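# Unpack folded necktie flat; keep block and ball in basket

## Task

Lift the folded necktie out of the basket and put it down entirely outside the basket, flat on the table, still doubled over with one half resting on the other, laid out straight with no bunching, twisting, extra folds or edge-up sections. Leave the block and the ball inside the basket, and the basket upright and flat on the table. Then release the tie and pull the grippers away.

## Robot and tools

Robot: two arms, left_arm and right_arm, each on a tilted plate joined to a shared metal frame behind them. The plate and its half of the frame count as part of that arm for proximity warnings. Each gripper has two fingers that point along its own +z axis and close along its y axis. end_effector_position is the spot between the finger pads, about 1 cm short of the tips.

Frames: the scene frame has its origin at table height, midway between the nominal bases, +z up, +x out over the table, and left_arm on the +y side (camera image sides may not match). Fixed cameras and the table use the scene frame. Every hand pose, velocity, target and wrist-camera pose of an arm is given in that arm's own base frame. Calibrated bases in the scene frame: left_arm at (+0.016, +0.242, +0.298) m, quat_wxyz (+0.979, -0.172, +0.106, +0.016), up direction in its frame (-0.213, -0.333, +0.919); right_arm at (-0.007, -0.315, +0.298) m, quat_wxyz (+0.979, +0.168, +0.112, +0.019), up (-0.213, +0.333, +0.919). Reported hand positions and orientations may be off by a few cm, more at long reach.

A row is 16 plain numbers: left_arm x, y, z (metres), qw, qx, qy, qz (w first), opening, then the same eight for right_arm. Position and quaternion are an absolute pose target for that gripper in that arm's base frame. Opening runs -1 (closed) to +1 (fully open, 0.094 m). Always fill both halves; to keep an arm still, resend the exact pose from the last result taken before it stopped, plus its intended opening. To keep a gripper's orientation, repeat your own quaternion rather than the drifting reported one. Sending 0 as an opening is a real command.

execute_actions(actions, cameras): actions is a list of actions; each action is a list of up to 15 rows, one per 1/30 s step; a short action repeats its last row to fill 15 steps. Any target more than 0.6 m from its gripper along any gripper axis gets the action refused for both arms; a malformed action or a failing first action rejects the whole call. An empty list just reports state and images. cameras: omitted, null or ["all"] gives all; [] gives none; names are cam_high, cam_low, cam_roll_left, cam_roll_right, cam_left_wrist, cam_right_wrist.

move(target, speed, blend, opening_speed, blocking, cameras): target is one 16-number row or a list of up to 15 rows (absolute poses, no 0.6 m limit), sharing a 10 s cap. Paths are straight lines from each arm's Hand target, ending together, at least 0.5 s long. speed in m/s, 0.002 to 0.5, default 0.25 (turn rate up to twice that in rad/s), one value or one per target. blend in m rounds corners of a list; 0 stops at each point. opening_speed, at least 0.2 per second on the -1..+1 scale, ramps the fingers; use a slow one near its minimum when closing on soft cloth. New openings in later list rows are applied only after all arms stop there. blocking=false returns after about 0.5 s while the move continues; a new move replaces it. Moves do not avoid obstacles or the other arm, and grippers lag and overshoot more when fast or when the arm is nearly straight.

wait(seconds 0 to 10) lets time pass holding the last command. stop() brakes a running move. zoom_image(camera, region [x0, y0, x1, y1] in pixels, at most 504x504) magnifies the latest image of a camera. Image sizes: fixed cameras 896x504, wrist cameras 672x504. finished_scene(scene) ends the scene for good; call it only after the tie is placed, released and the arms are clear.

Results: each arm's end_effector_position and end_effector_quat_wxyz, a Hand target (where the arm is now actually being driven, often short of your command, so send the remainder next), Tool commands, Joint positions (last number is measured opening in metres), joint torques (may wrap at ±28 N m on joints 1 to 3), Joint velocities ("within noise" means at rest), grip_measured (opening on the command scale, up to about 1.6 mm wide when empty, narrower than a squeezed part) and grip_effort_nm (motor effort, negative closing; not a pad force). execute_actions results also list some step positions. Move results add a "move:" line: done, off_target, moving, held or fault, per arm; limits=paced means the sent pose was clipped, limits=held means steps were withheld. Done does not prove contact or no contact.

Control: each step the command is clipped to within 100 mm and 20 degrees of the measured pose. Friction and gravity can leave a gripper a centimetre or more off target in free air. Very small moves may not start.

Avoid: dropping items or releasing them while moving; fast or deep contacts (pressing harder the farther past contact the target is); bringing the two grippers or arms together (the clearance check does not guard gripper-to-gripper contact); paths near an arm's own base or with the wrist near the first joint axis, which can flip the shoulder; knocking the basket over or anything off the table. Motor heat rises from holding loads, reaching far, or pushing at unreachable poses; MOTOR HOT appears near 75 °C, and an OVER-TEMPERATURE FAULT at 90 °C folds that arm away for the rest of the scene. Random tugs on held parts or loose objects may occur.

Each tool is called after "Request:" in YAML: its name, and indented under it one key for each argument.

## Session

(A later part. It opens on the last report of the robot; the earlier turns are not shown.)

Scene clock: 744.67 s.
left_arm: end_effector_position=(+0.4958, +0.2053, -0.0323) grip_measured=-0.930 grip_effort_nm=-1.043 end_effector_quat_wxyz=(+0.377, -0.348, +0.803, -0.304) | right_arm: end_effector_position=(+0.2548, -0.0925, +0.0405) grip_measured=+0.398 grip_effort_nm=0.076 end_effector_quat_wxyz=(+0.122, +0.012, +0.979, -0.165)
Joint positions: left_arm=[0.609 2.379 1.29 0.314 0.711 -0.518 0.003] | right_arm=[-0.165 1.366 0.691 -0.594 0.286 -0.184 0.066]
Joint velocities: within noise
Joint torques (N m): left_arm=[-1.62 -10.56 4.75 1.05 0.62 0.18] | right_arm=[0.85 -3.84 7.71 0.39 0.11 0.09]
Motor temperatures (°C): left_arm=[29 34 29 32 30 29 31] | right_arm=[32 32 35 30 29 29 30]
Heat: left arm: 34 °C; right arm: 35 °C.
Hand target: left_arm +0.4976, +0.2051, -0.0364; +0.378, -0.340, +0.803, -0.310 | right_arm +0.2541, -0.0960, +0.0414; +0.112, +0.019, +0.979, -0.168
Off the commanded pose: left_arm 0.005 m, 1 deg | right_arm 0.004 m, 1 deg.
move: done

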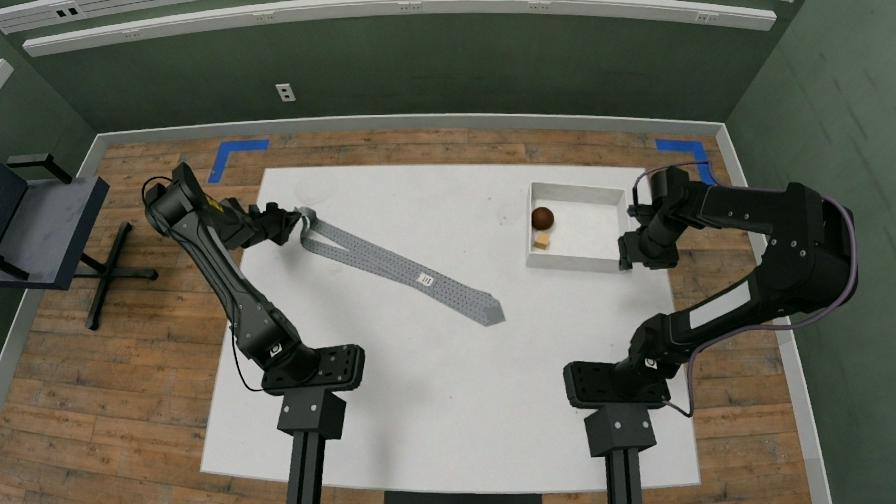

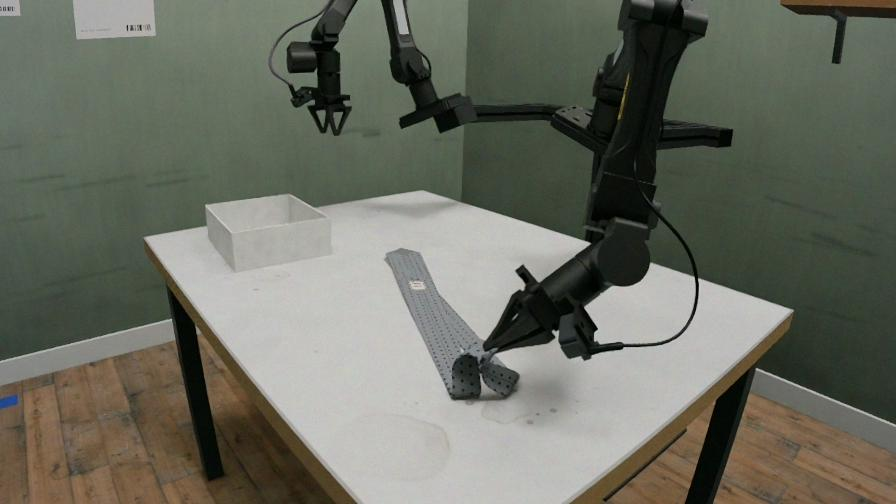

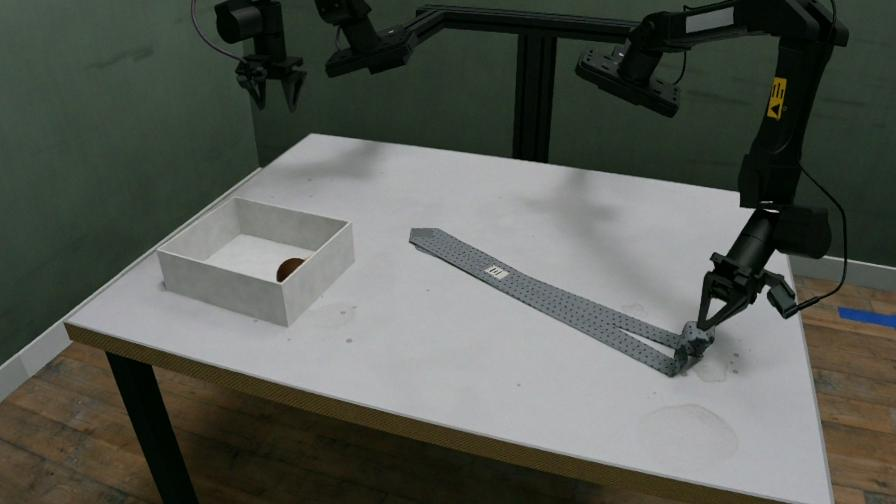

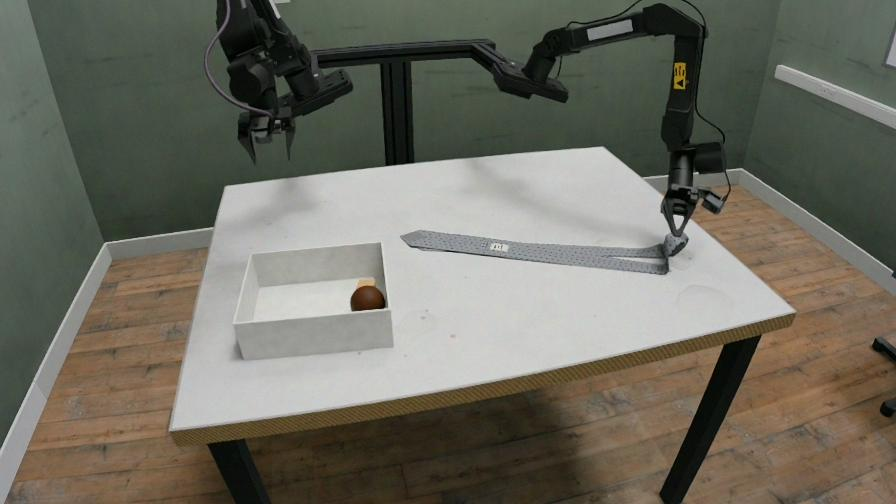

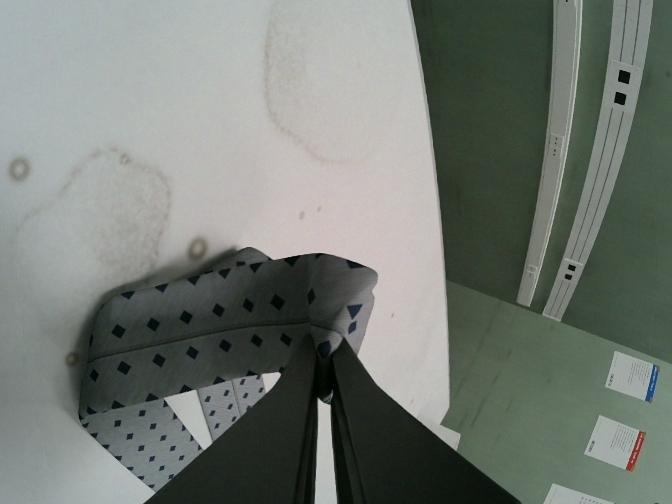

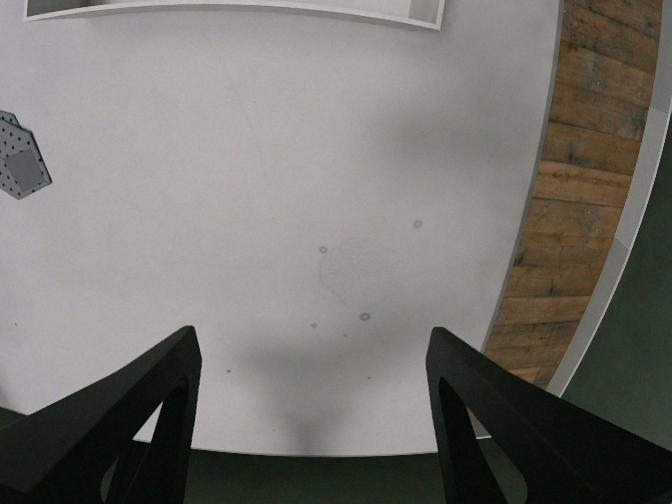

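Request:
move:
  target: [0.5200, 0.2484, -0.0601, 0.3774, -0.3398, 0.8034, -0.3101, -1.0, 0.2542, -0.0961, 0.0415, 0.112, 0.019, 0.979, -0.168, 0.4]
  speed: 0.08

Request:
zoom_image:
  camera: "cam_roll_left"
  region: [360, 120, 740, 400]

Request:
zoom_image:
  camera: "cam_high"
  region: [240, 130, 560, 360]

Scene clock: 758.03 s.
left_arm: end_effector_position=(+0.5218, +0.2509, -0.0496) grip_measured=-0.930 grip_effort_nm=-1.043 end_effector_quat_wxyz=(+0.390, -0.341, +0.801, -0.301) | right_arm: end_effector_position=(+0.2548, -0.0925, +0.0405) grip_measured=+0.398 grip_effort_nm=0.076 end_effector_quat_wxyz=(+0.122, +0.012, +0.979, -0.165)
Joint positions: left_arm=[0.657 2.555 1.556 0.222 0.746 -0.473 0.003] | right_arm=[-0.165 1.366 0.691 -0.594 0.286 -0.184 0.066]
Joint velocities: within noise
Joint torques (N m): left_arm=[-1.58 -11.26 5.38 0.81 0.6 0.14] | right_arm=[0.85 -3.84 7.69 0.39 0.11 0.1]
Motor temperatures (°C): left_arm=[29 36 29 32 30 29 31] | right_arm=[32 32 35 30 29 29 30]
Heat: left arm: 36 °C; right arm: 35 °C.
Hand target: left_arm +0.5198, +0.2484, -0.0598; +0.378, -0.340, +0.803, -0.310 | right_arm +0.2541, -0.0960, +0.0414; +0.112, +0.019, +0.979, -0.168
Off the commanded pose: left_arm 0.011 m, 2 deg | right_arm 0.004 m, 1 deg.
move: off_target (left_arm)

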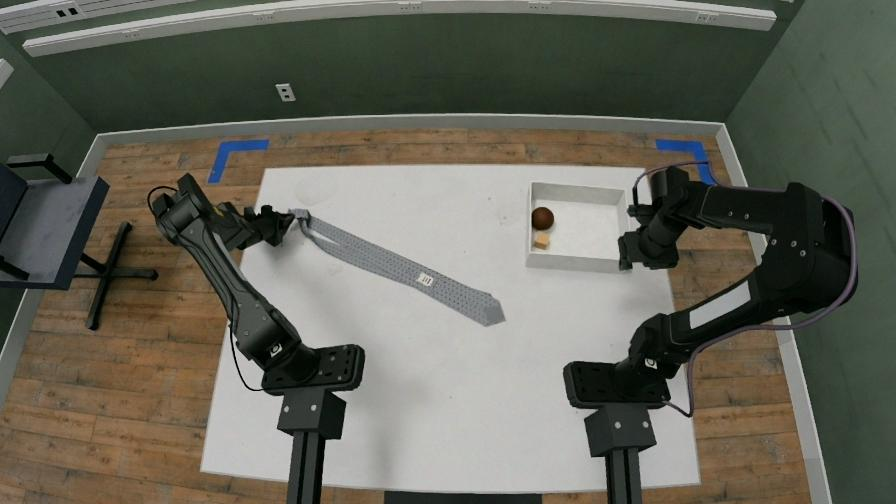

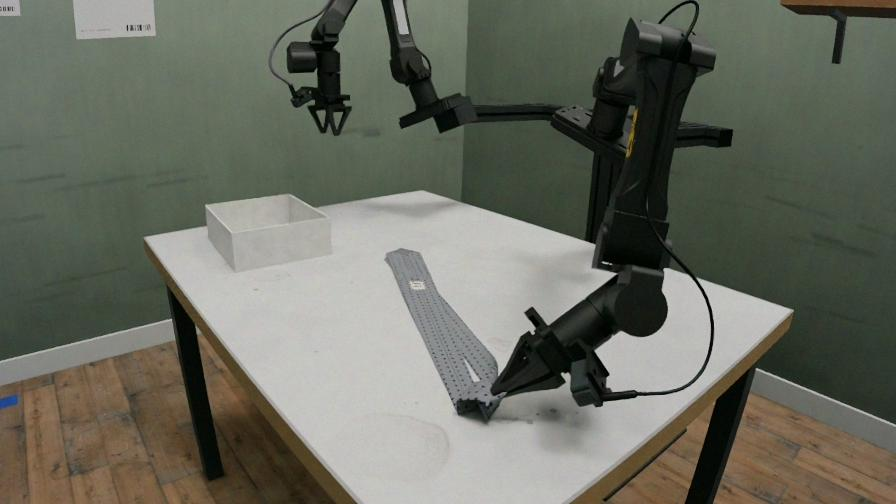

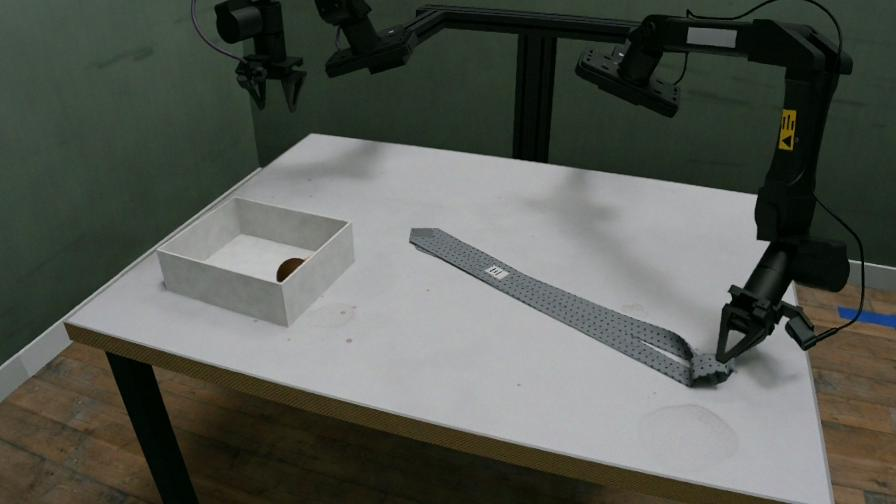

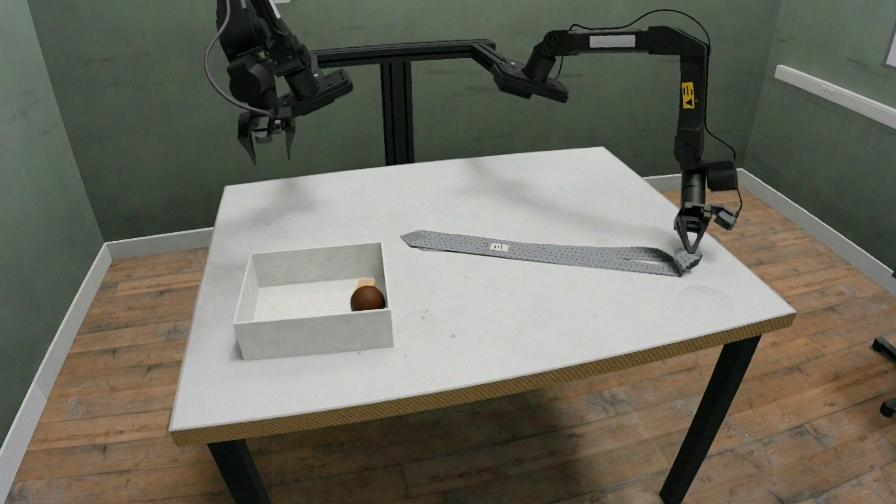

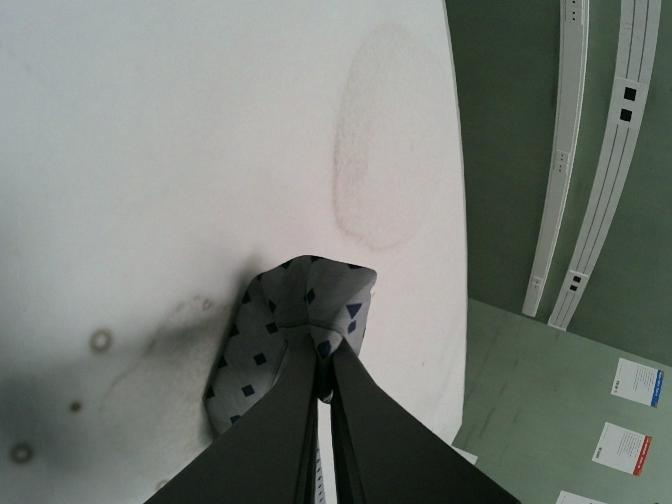

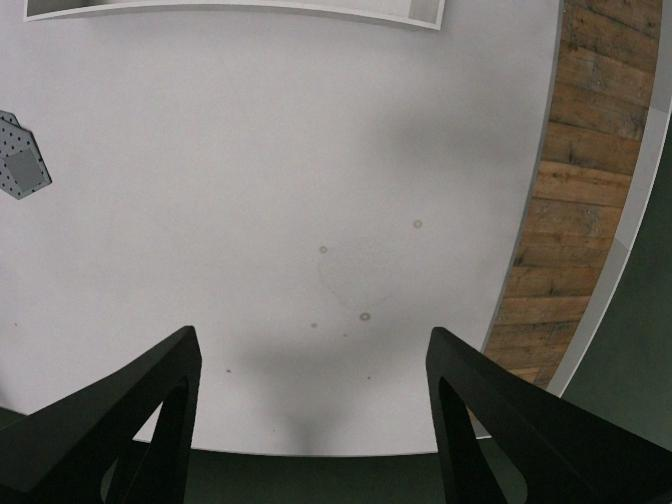

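Scaled by 1.326.

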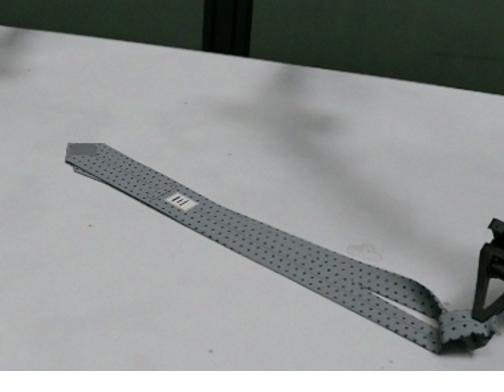

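Scaled by 1.575.

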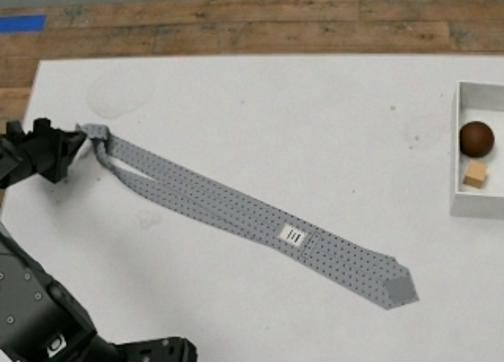

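Request:
zoom_image:
  camera: "cam_roll_left"
  region: [610, 290, 770, 400]

Request:
zoom_image:
  camera: "cam_low"
  region: [430, 320, 560, 440]

Request:
zoom_image:
  camera: "cam_high"
  region: [260, 190, 360, 270]

Request:
zoom_image:
  camera: "cam_left_wrist"
  region: [160, 220, 440, 500]

Scaled by 3.150.

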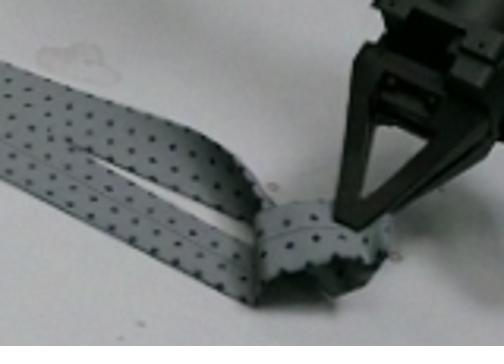

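Scaled by 3.877.

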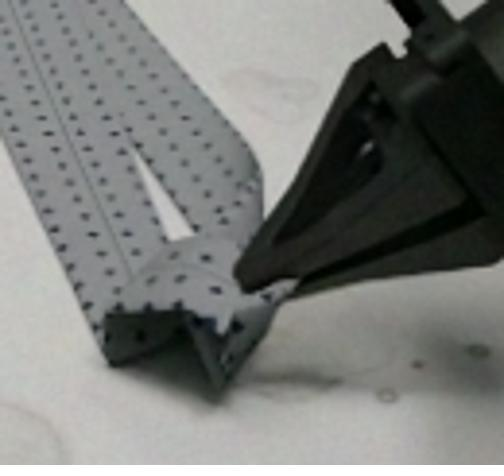

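Scaled by 5.040.

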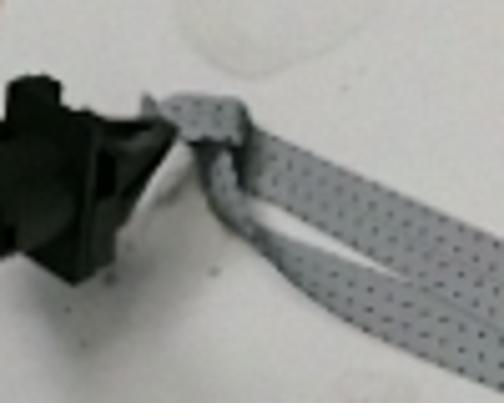

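Scaled by 1.800 from the camera's 672x504 image, which has a finer 960x720 frame.

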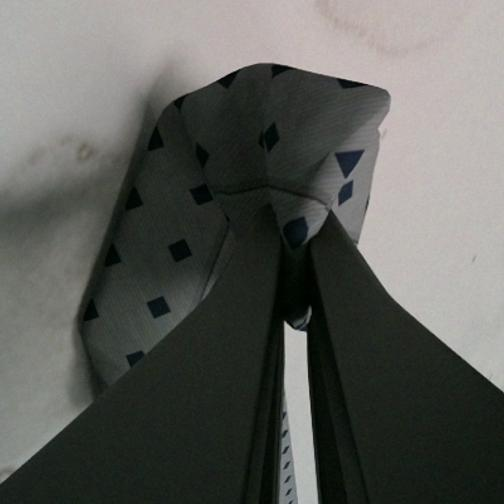

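Request:
move:
  target:
    - [0.4559, 0.1351, 0.0481, 0.4306, -0.2691, 0.7374, -0.4449, -1.0, 0.2542, -0.0961, 0.0415, 0.112, 0.019, 0.979, -0.168, 0.4]
    - [0.3951, 0.0284, 0.1477, 0.4306, -0.2691, 0.7374, -0.4449, -1.0, 0.2542, -0.0961, 0.0415, 0.112, 0.019, 0.979, -0.168, 0.4]
    - [0.3342, -0.0846, 0.2154, 0.4306, -0.2691, 0.7374, -0.4449, -1.0, 0.2542, -0.0961, 0.0415, 0.112, 0.019, 0.979, -0.168, 0.4]
  speed: 0.12
  blend: 0.03

Request:
zoom_image:
  camera: "cam_roll_left"
  region: [380, 20, 740, 320]

Request:
zoom_image:
  camera: "cam_low"
  region: [360, 20, 560, 320]

Scene clock: 803.43 s.
left_arm: end_effector_position=(+0.3372, -0.0810, +0.2143) grip_measured=-0.930 grip_effort_nm=-1.053 end_effector_quat_wxyz=(+0.435, -0.271, +0.736, -0.443) | right_arm: end_effector_position=(+0.2548, -0.0925, +0.0405) grip_measured=+0.398 grip_effort_nm=0.071 end_effector_quat_wxyz=(+0.122, +0.012, +0.979, -0.165)
Joint positions: left_arm=[-0.043 0.956 0.469 0.237 0.387 -1.051 0.003] | right_arm=[-0.165 1.366 0.691 -0.594 0.286 -0.184 0.066]
Joint velocities: within noise
Joint torques (N m): left_arm=[-1.8 -4.66 7.34 1.54 0.24 -0.01] | right_arm=[0.85 -3.84 7.69 0.38 0.11 0.09]
Motor temperatures (°C): left_arm=[29 38 29 32 30 29 32] | right_arm=[32 32 35 29 29 29 30]
Heat: left arm: 38 °C; right arm: 35 °C.
Hand target: left_arm +0.3343, -0.0845, +0.2153; +0.431, -0.269, +0.738, -0.445 | right_arm +0.2541, -0.0960, +0.0414; +0.112, +0.019, +0.979, -0.168
Off the commanded pose: left_arm 0.005 m, 1 deg | right_arm 0.004 m, 1 deg.
move: done

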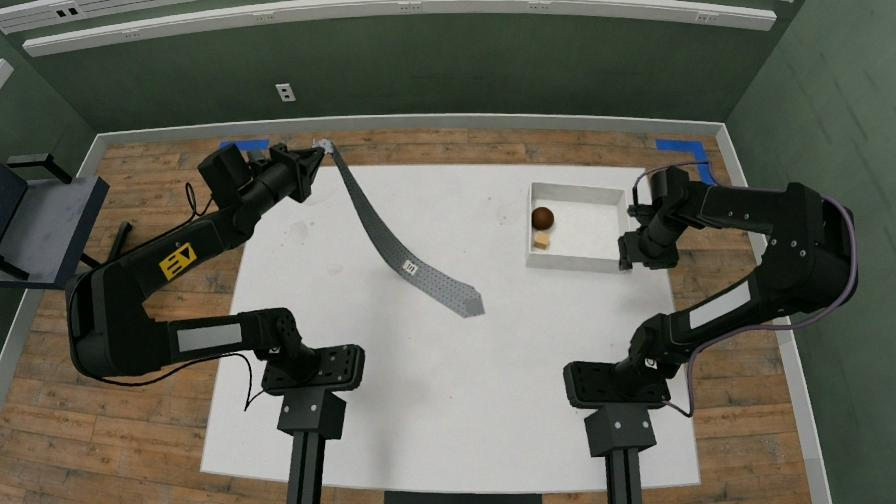

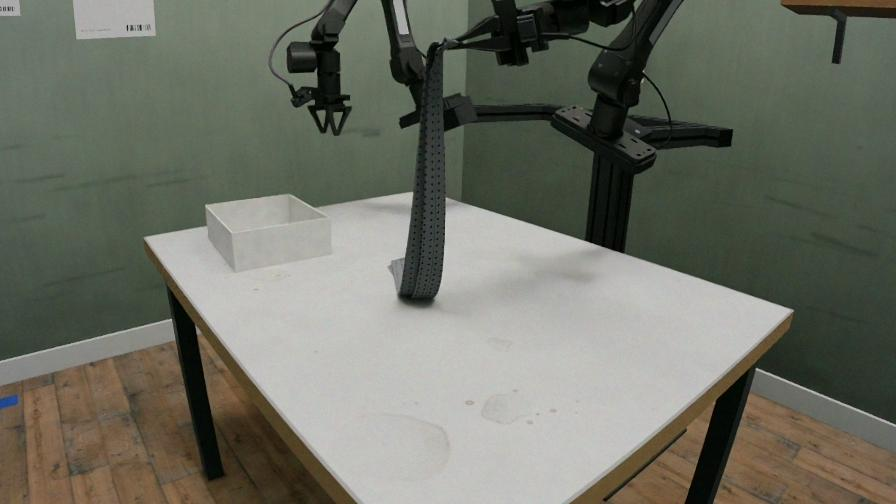

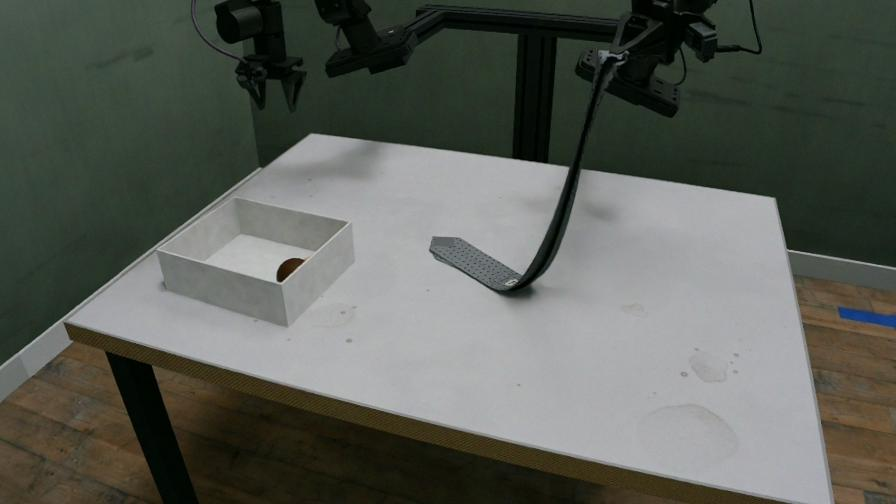

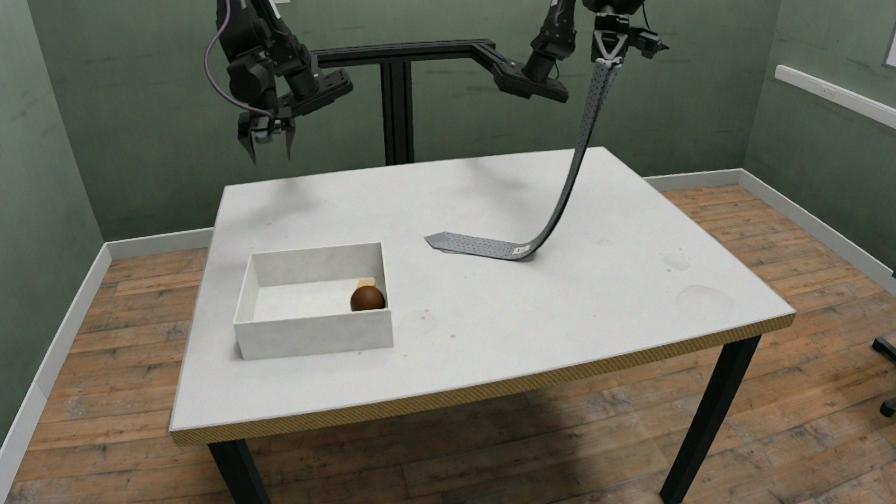

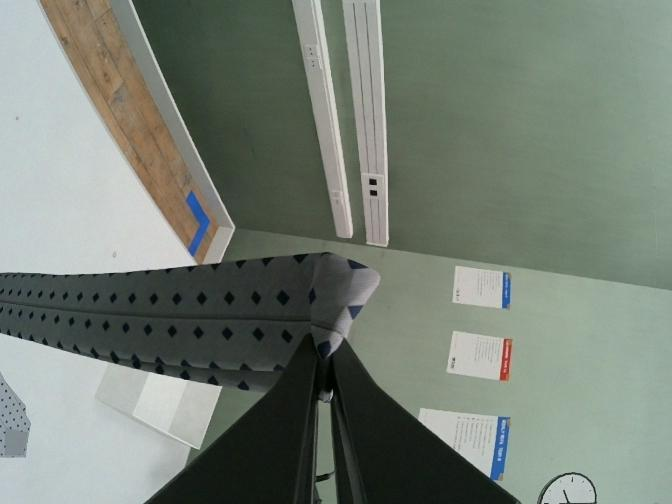

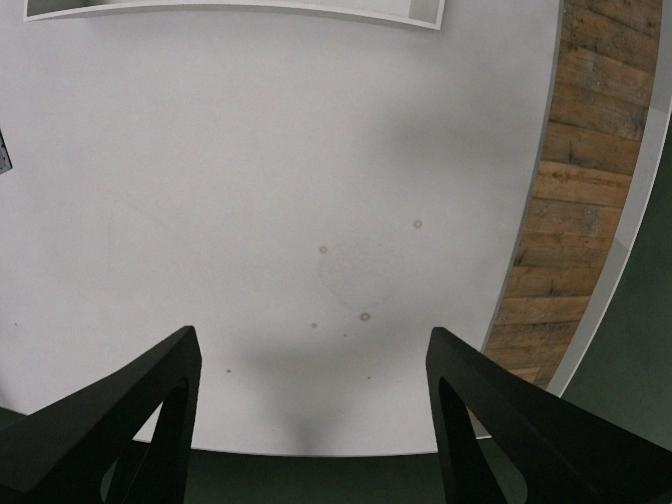

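Scaled by 1.400.

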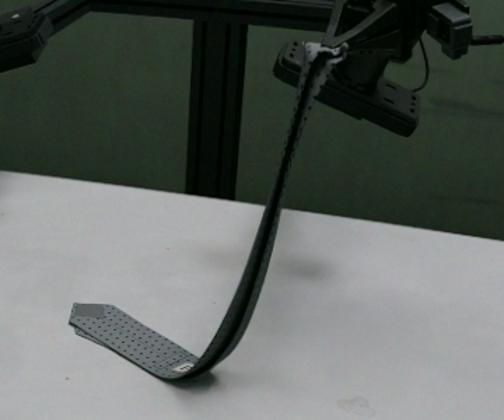

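Scaled by 1.680.

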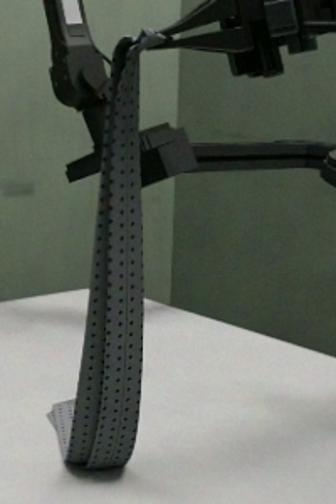

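Request:
move:
  target:
    - [0.2728, -0.3327, 0.2714, 0.4306, -0.2691, 0.7374, -0.4449, -1.0, 0.2542, -0.0961, 0.0415, 0.112, 0.019, 0.979, -0.168, 0.4]
    - [0.1493, -0.4561, 0.2579, 0.4306, -0.2691, 0.7374, -0.4449, -1.0, 0.2542, -0.0961, 0.0415, 0.112, 0.019, 0.979, -0.168, 0.4]
  speed: 0.12
  blend: 0.04

Request:
zoom_image:
  camera: "cam_low"
  region: [360, 20, 560, 320]

Scene clock: 855.40 s.
left_arm: end_effector_position=(+0.1515, -0.4528, +0.2502) grip_measured=-0.930 grip_effort_nm=-1.033 end_effector_quat_wxyz=(+0.429, -0.267, +0.740, -0.444) | right_arm: end_effector_position=(+0.2548, -0.0925, +0.0405) grip_measured=+0.398 grip_effort_nm=0.076 end_effector_quat_wxyz=(+0.122, +0.012, +0.979, -0.165)
Joint positions: left_arm=[-1.584 1.755 1.312 -0.074 -1.069 -1.611 0.003] | right_arm=[-0.165 1.366 0.691 -0.594 0.286 -0.184 0.066]
Joint velocities: within noise
Joint torques (N m): left_arm=[-2.48 -5.42 10.8 1.36 -0.17 -0.02] | right_arm=[0.85 -3.85 7.69 0.39 0.11 0.1]
Motor temperatures (°C): left_arm=[29 34 30 34 30 29 32] | right_arm=[32 31 35 29 29 29 30]
Heat: left arm: 34 °C; right arm: 35 °C.
Hand target: left_arm +0.1493, -0.4559, +0.2578; +0.431, -0.268, +0.737, -0.446 | right_arm +0.2541, -0.0960, +0.0414; +0.112, +0.019, +0.979, -0.168
Off the commanded pose: left_arm 0.009 m, 0 deg | right_arm 0.004 m, 1 deg.
move: done

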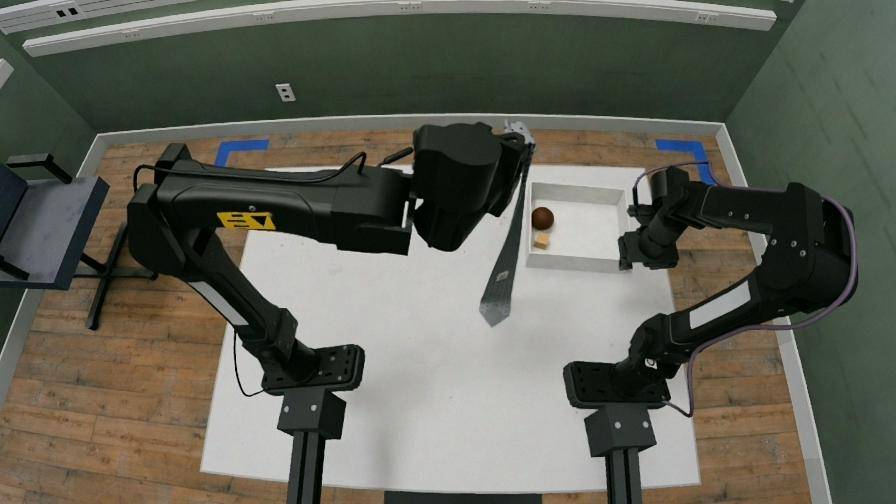

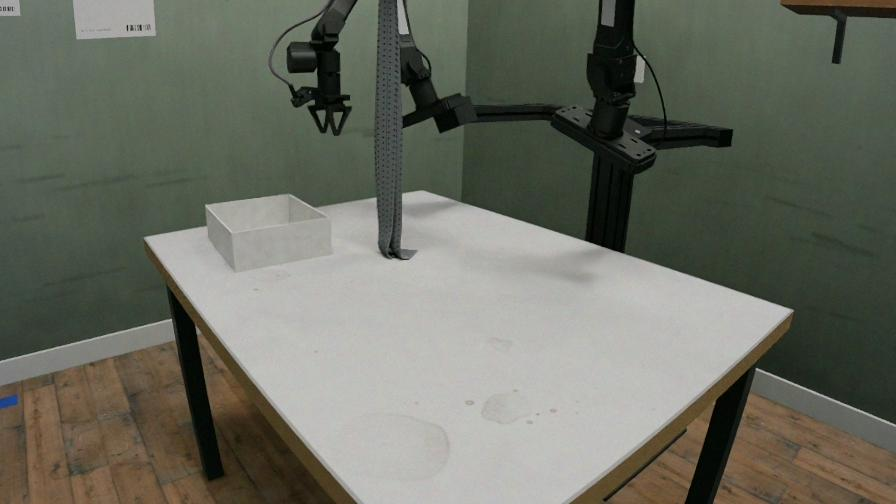

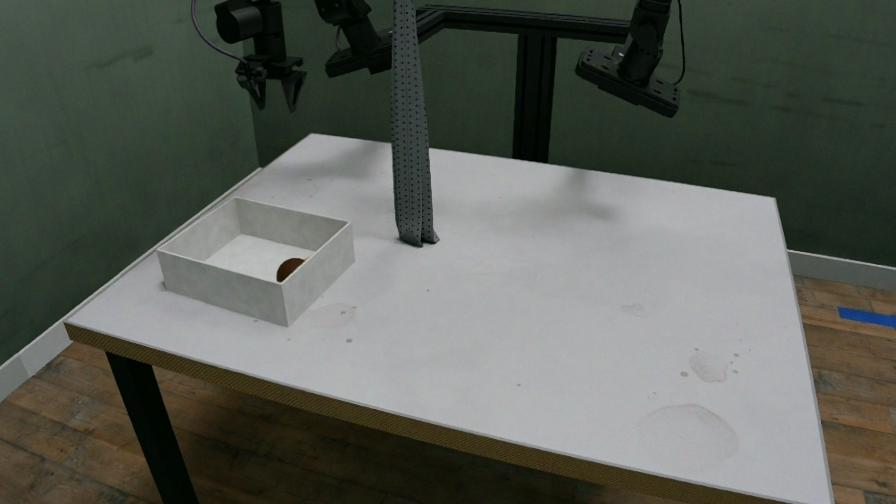

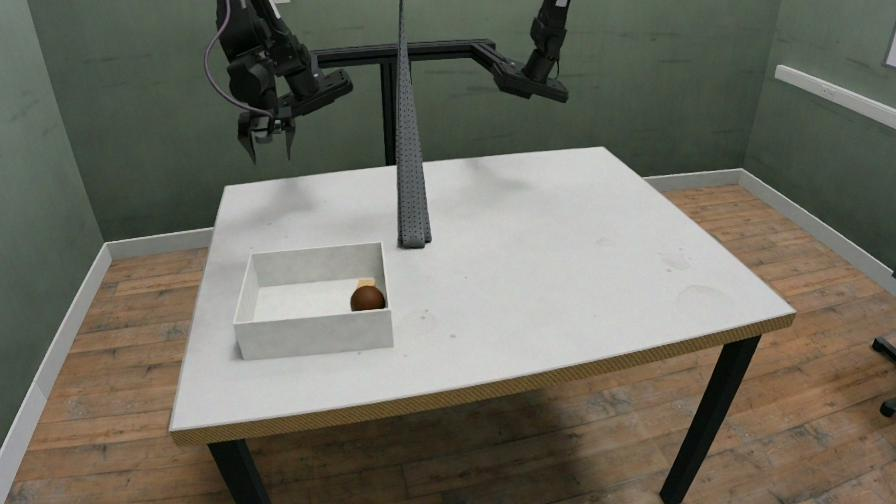

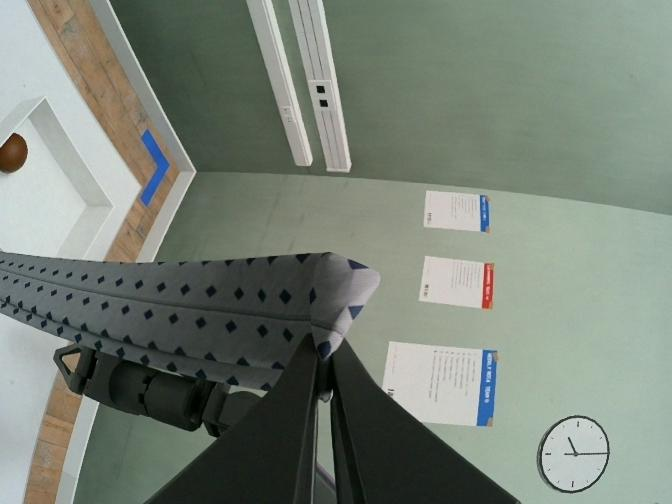

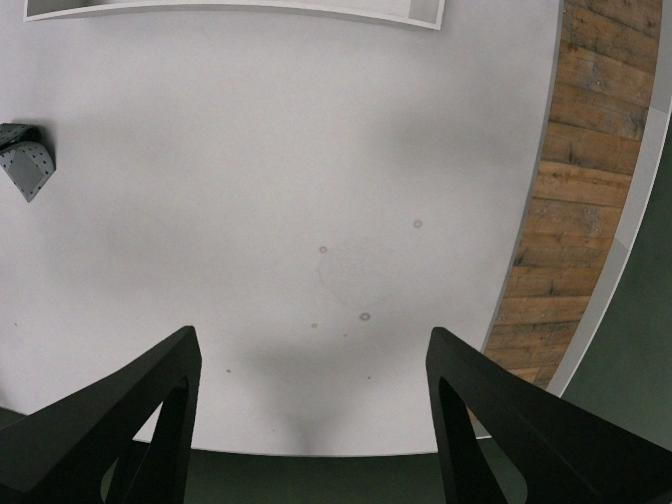

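Scaled by 1.680.

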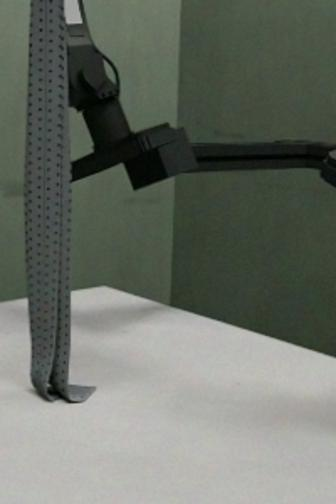

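Request:
move:
  target: [0.1096, -0.4990, 0.2900, 0.4306, -0.2691, 0.7374, -0.4449, -1.0, 0.2542, -0.0961, 0.0415, 0.112, 0.019, 0.979, -0.168, 0.4]
  speed: 0.1

Request:
zoom_image:
  camera: "cam_low"
  region: [320, 120, 520, 320]

Request:
zoom_image:
  camera: "cam_roll_right"
  region: [340, 100, 500, 290]

Scene clock: 880.67 s.
left_arm: end_effector_position=(+0.1132, -0.4971, +0.2843) grip_measured=-0.930 grip_effort_nm=-1.053 end_effector_quat_wxyz=(+0.427, -0.268, +0.740, -0.446) | right_arm: end_effector_position=(+0.2548, -0.0925, +0.0405) grip_measured=+0.398 grip_effort_nm=0.071 end_effector_quat_wxyz=(+0.122, +0.012, +0.979, -0.165)
Joint positions: left_arm=[-1.673 1.93 1.695 -0.377 -1.144 -1.723 0.003] | right_arm=[-0.165 1.366 0.691 -0.594 0.286 -0.184 0.066]
Joint velocities: within noise
Joint torques (N m): left_arm=[-2.69 -6.38 10.33 1.27 -0.29 0] | right_arm=[0.85 -3.82 7.69 0.38 0.11 0.1]
Motor temperatures (°C): left_arm=[29 33 31 34 30 29 32] | right_arm=[32 31 35 29 29 29 30]
Heat: left arm: 34 °C; right arm: 35 °C.
Hand target: left_arm +0.1097, -0.4988, +0.2900; +0.431, -0.268, +0.737, -0.446 | right_arm +0.2541, -0.0960, +0.0414; +0.112, +0.019, +0.979, -0.168
Off the commanded pose: left_arm 0.007 m, 0 deg | right_arm 0.004 m, 1 deg.
move: done

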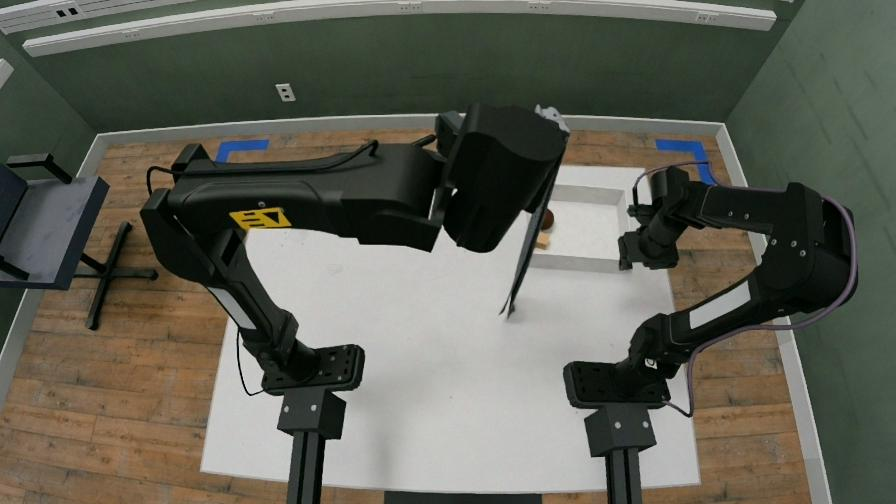

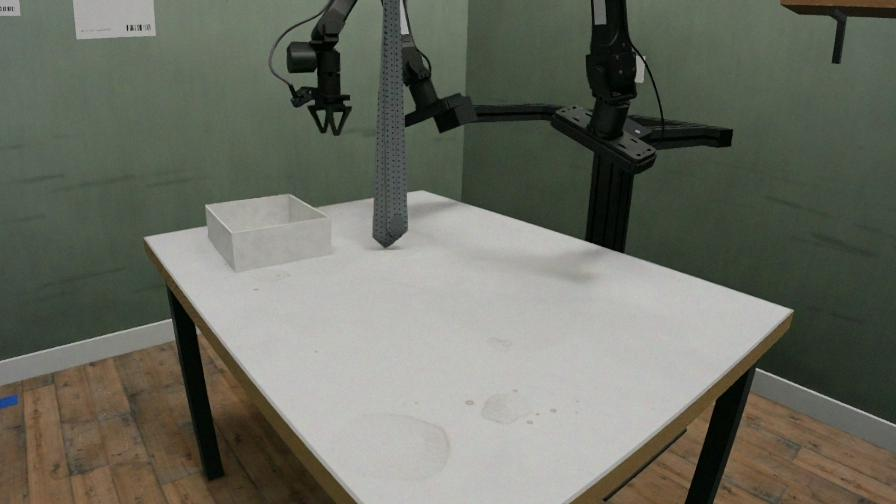

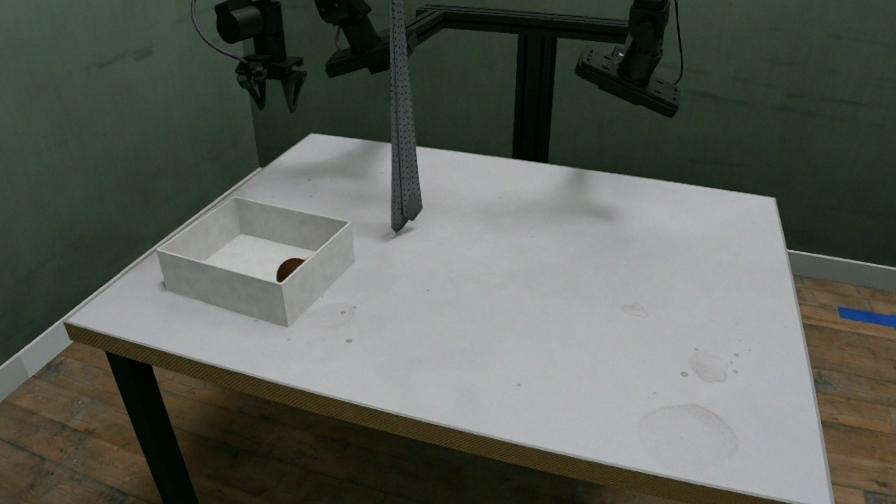

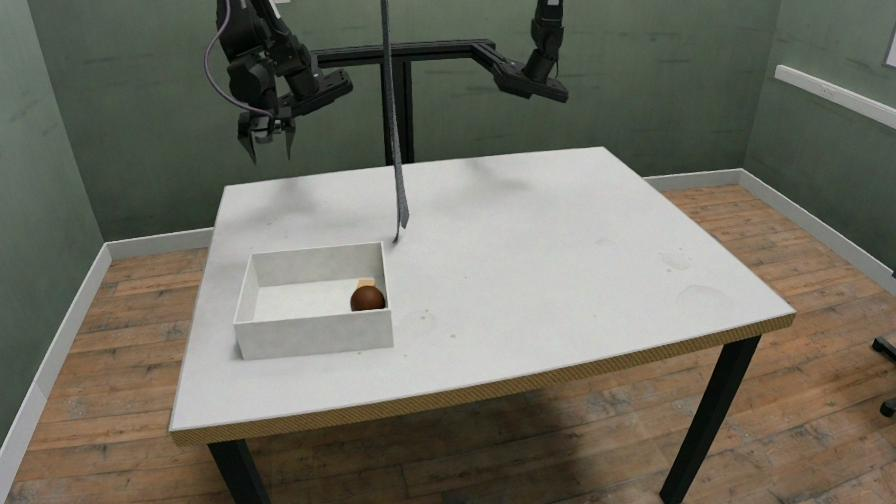

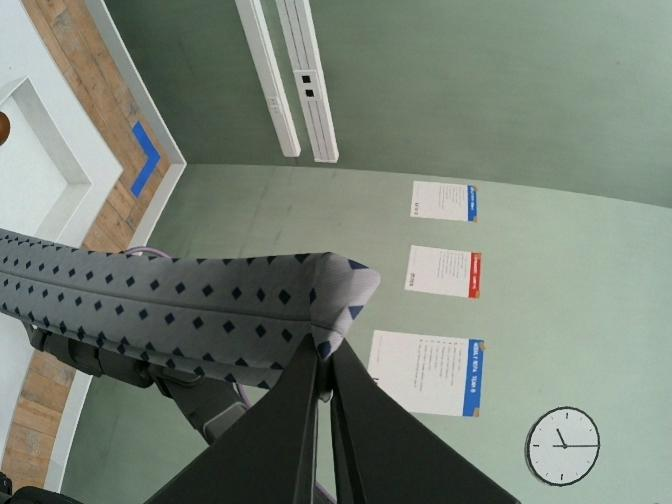

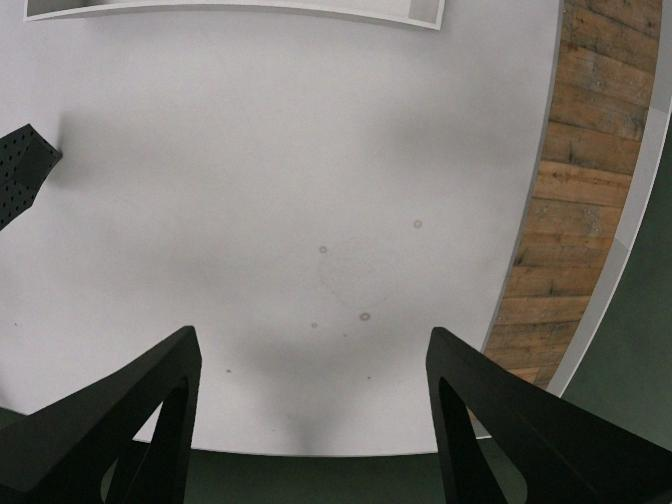

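Scaled by 2.520.

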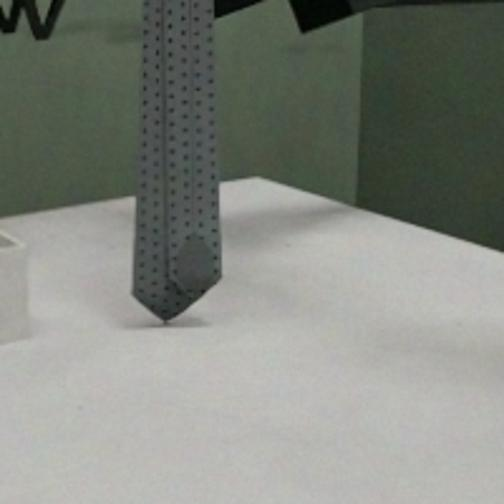

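Scaled by 2.653.

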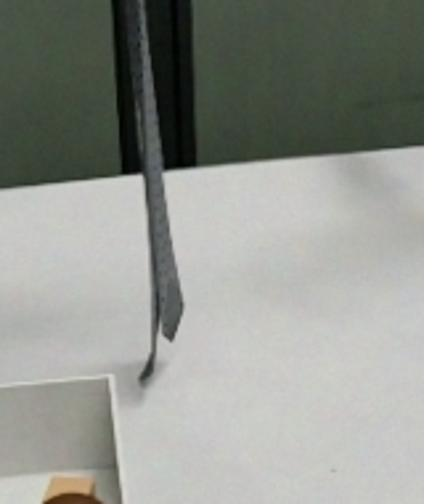

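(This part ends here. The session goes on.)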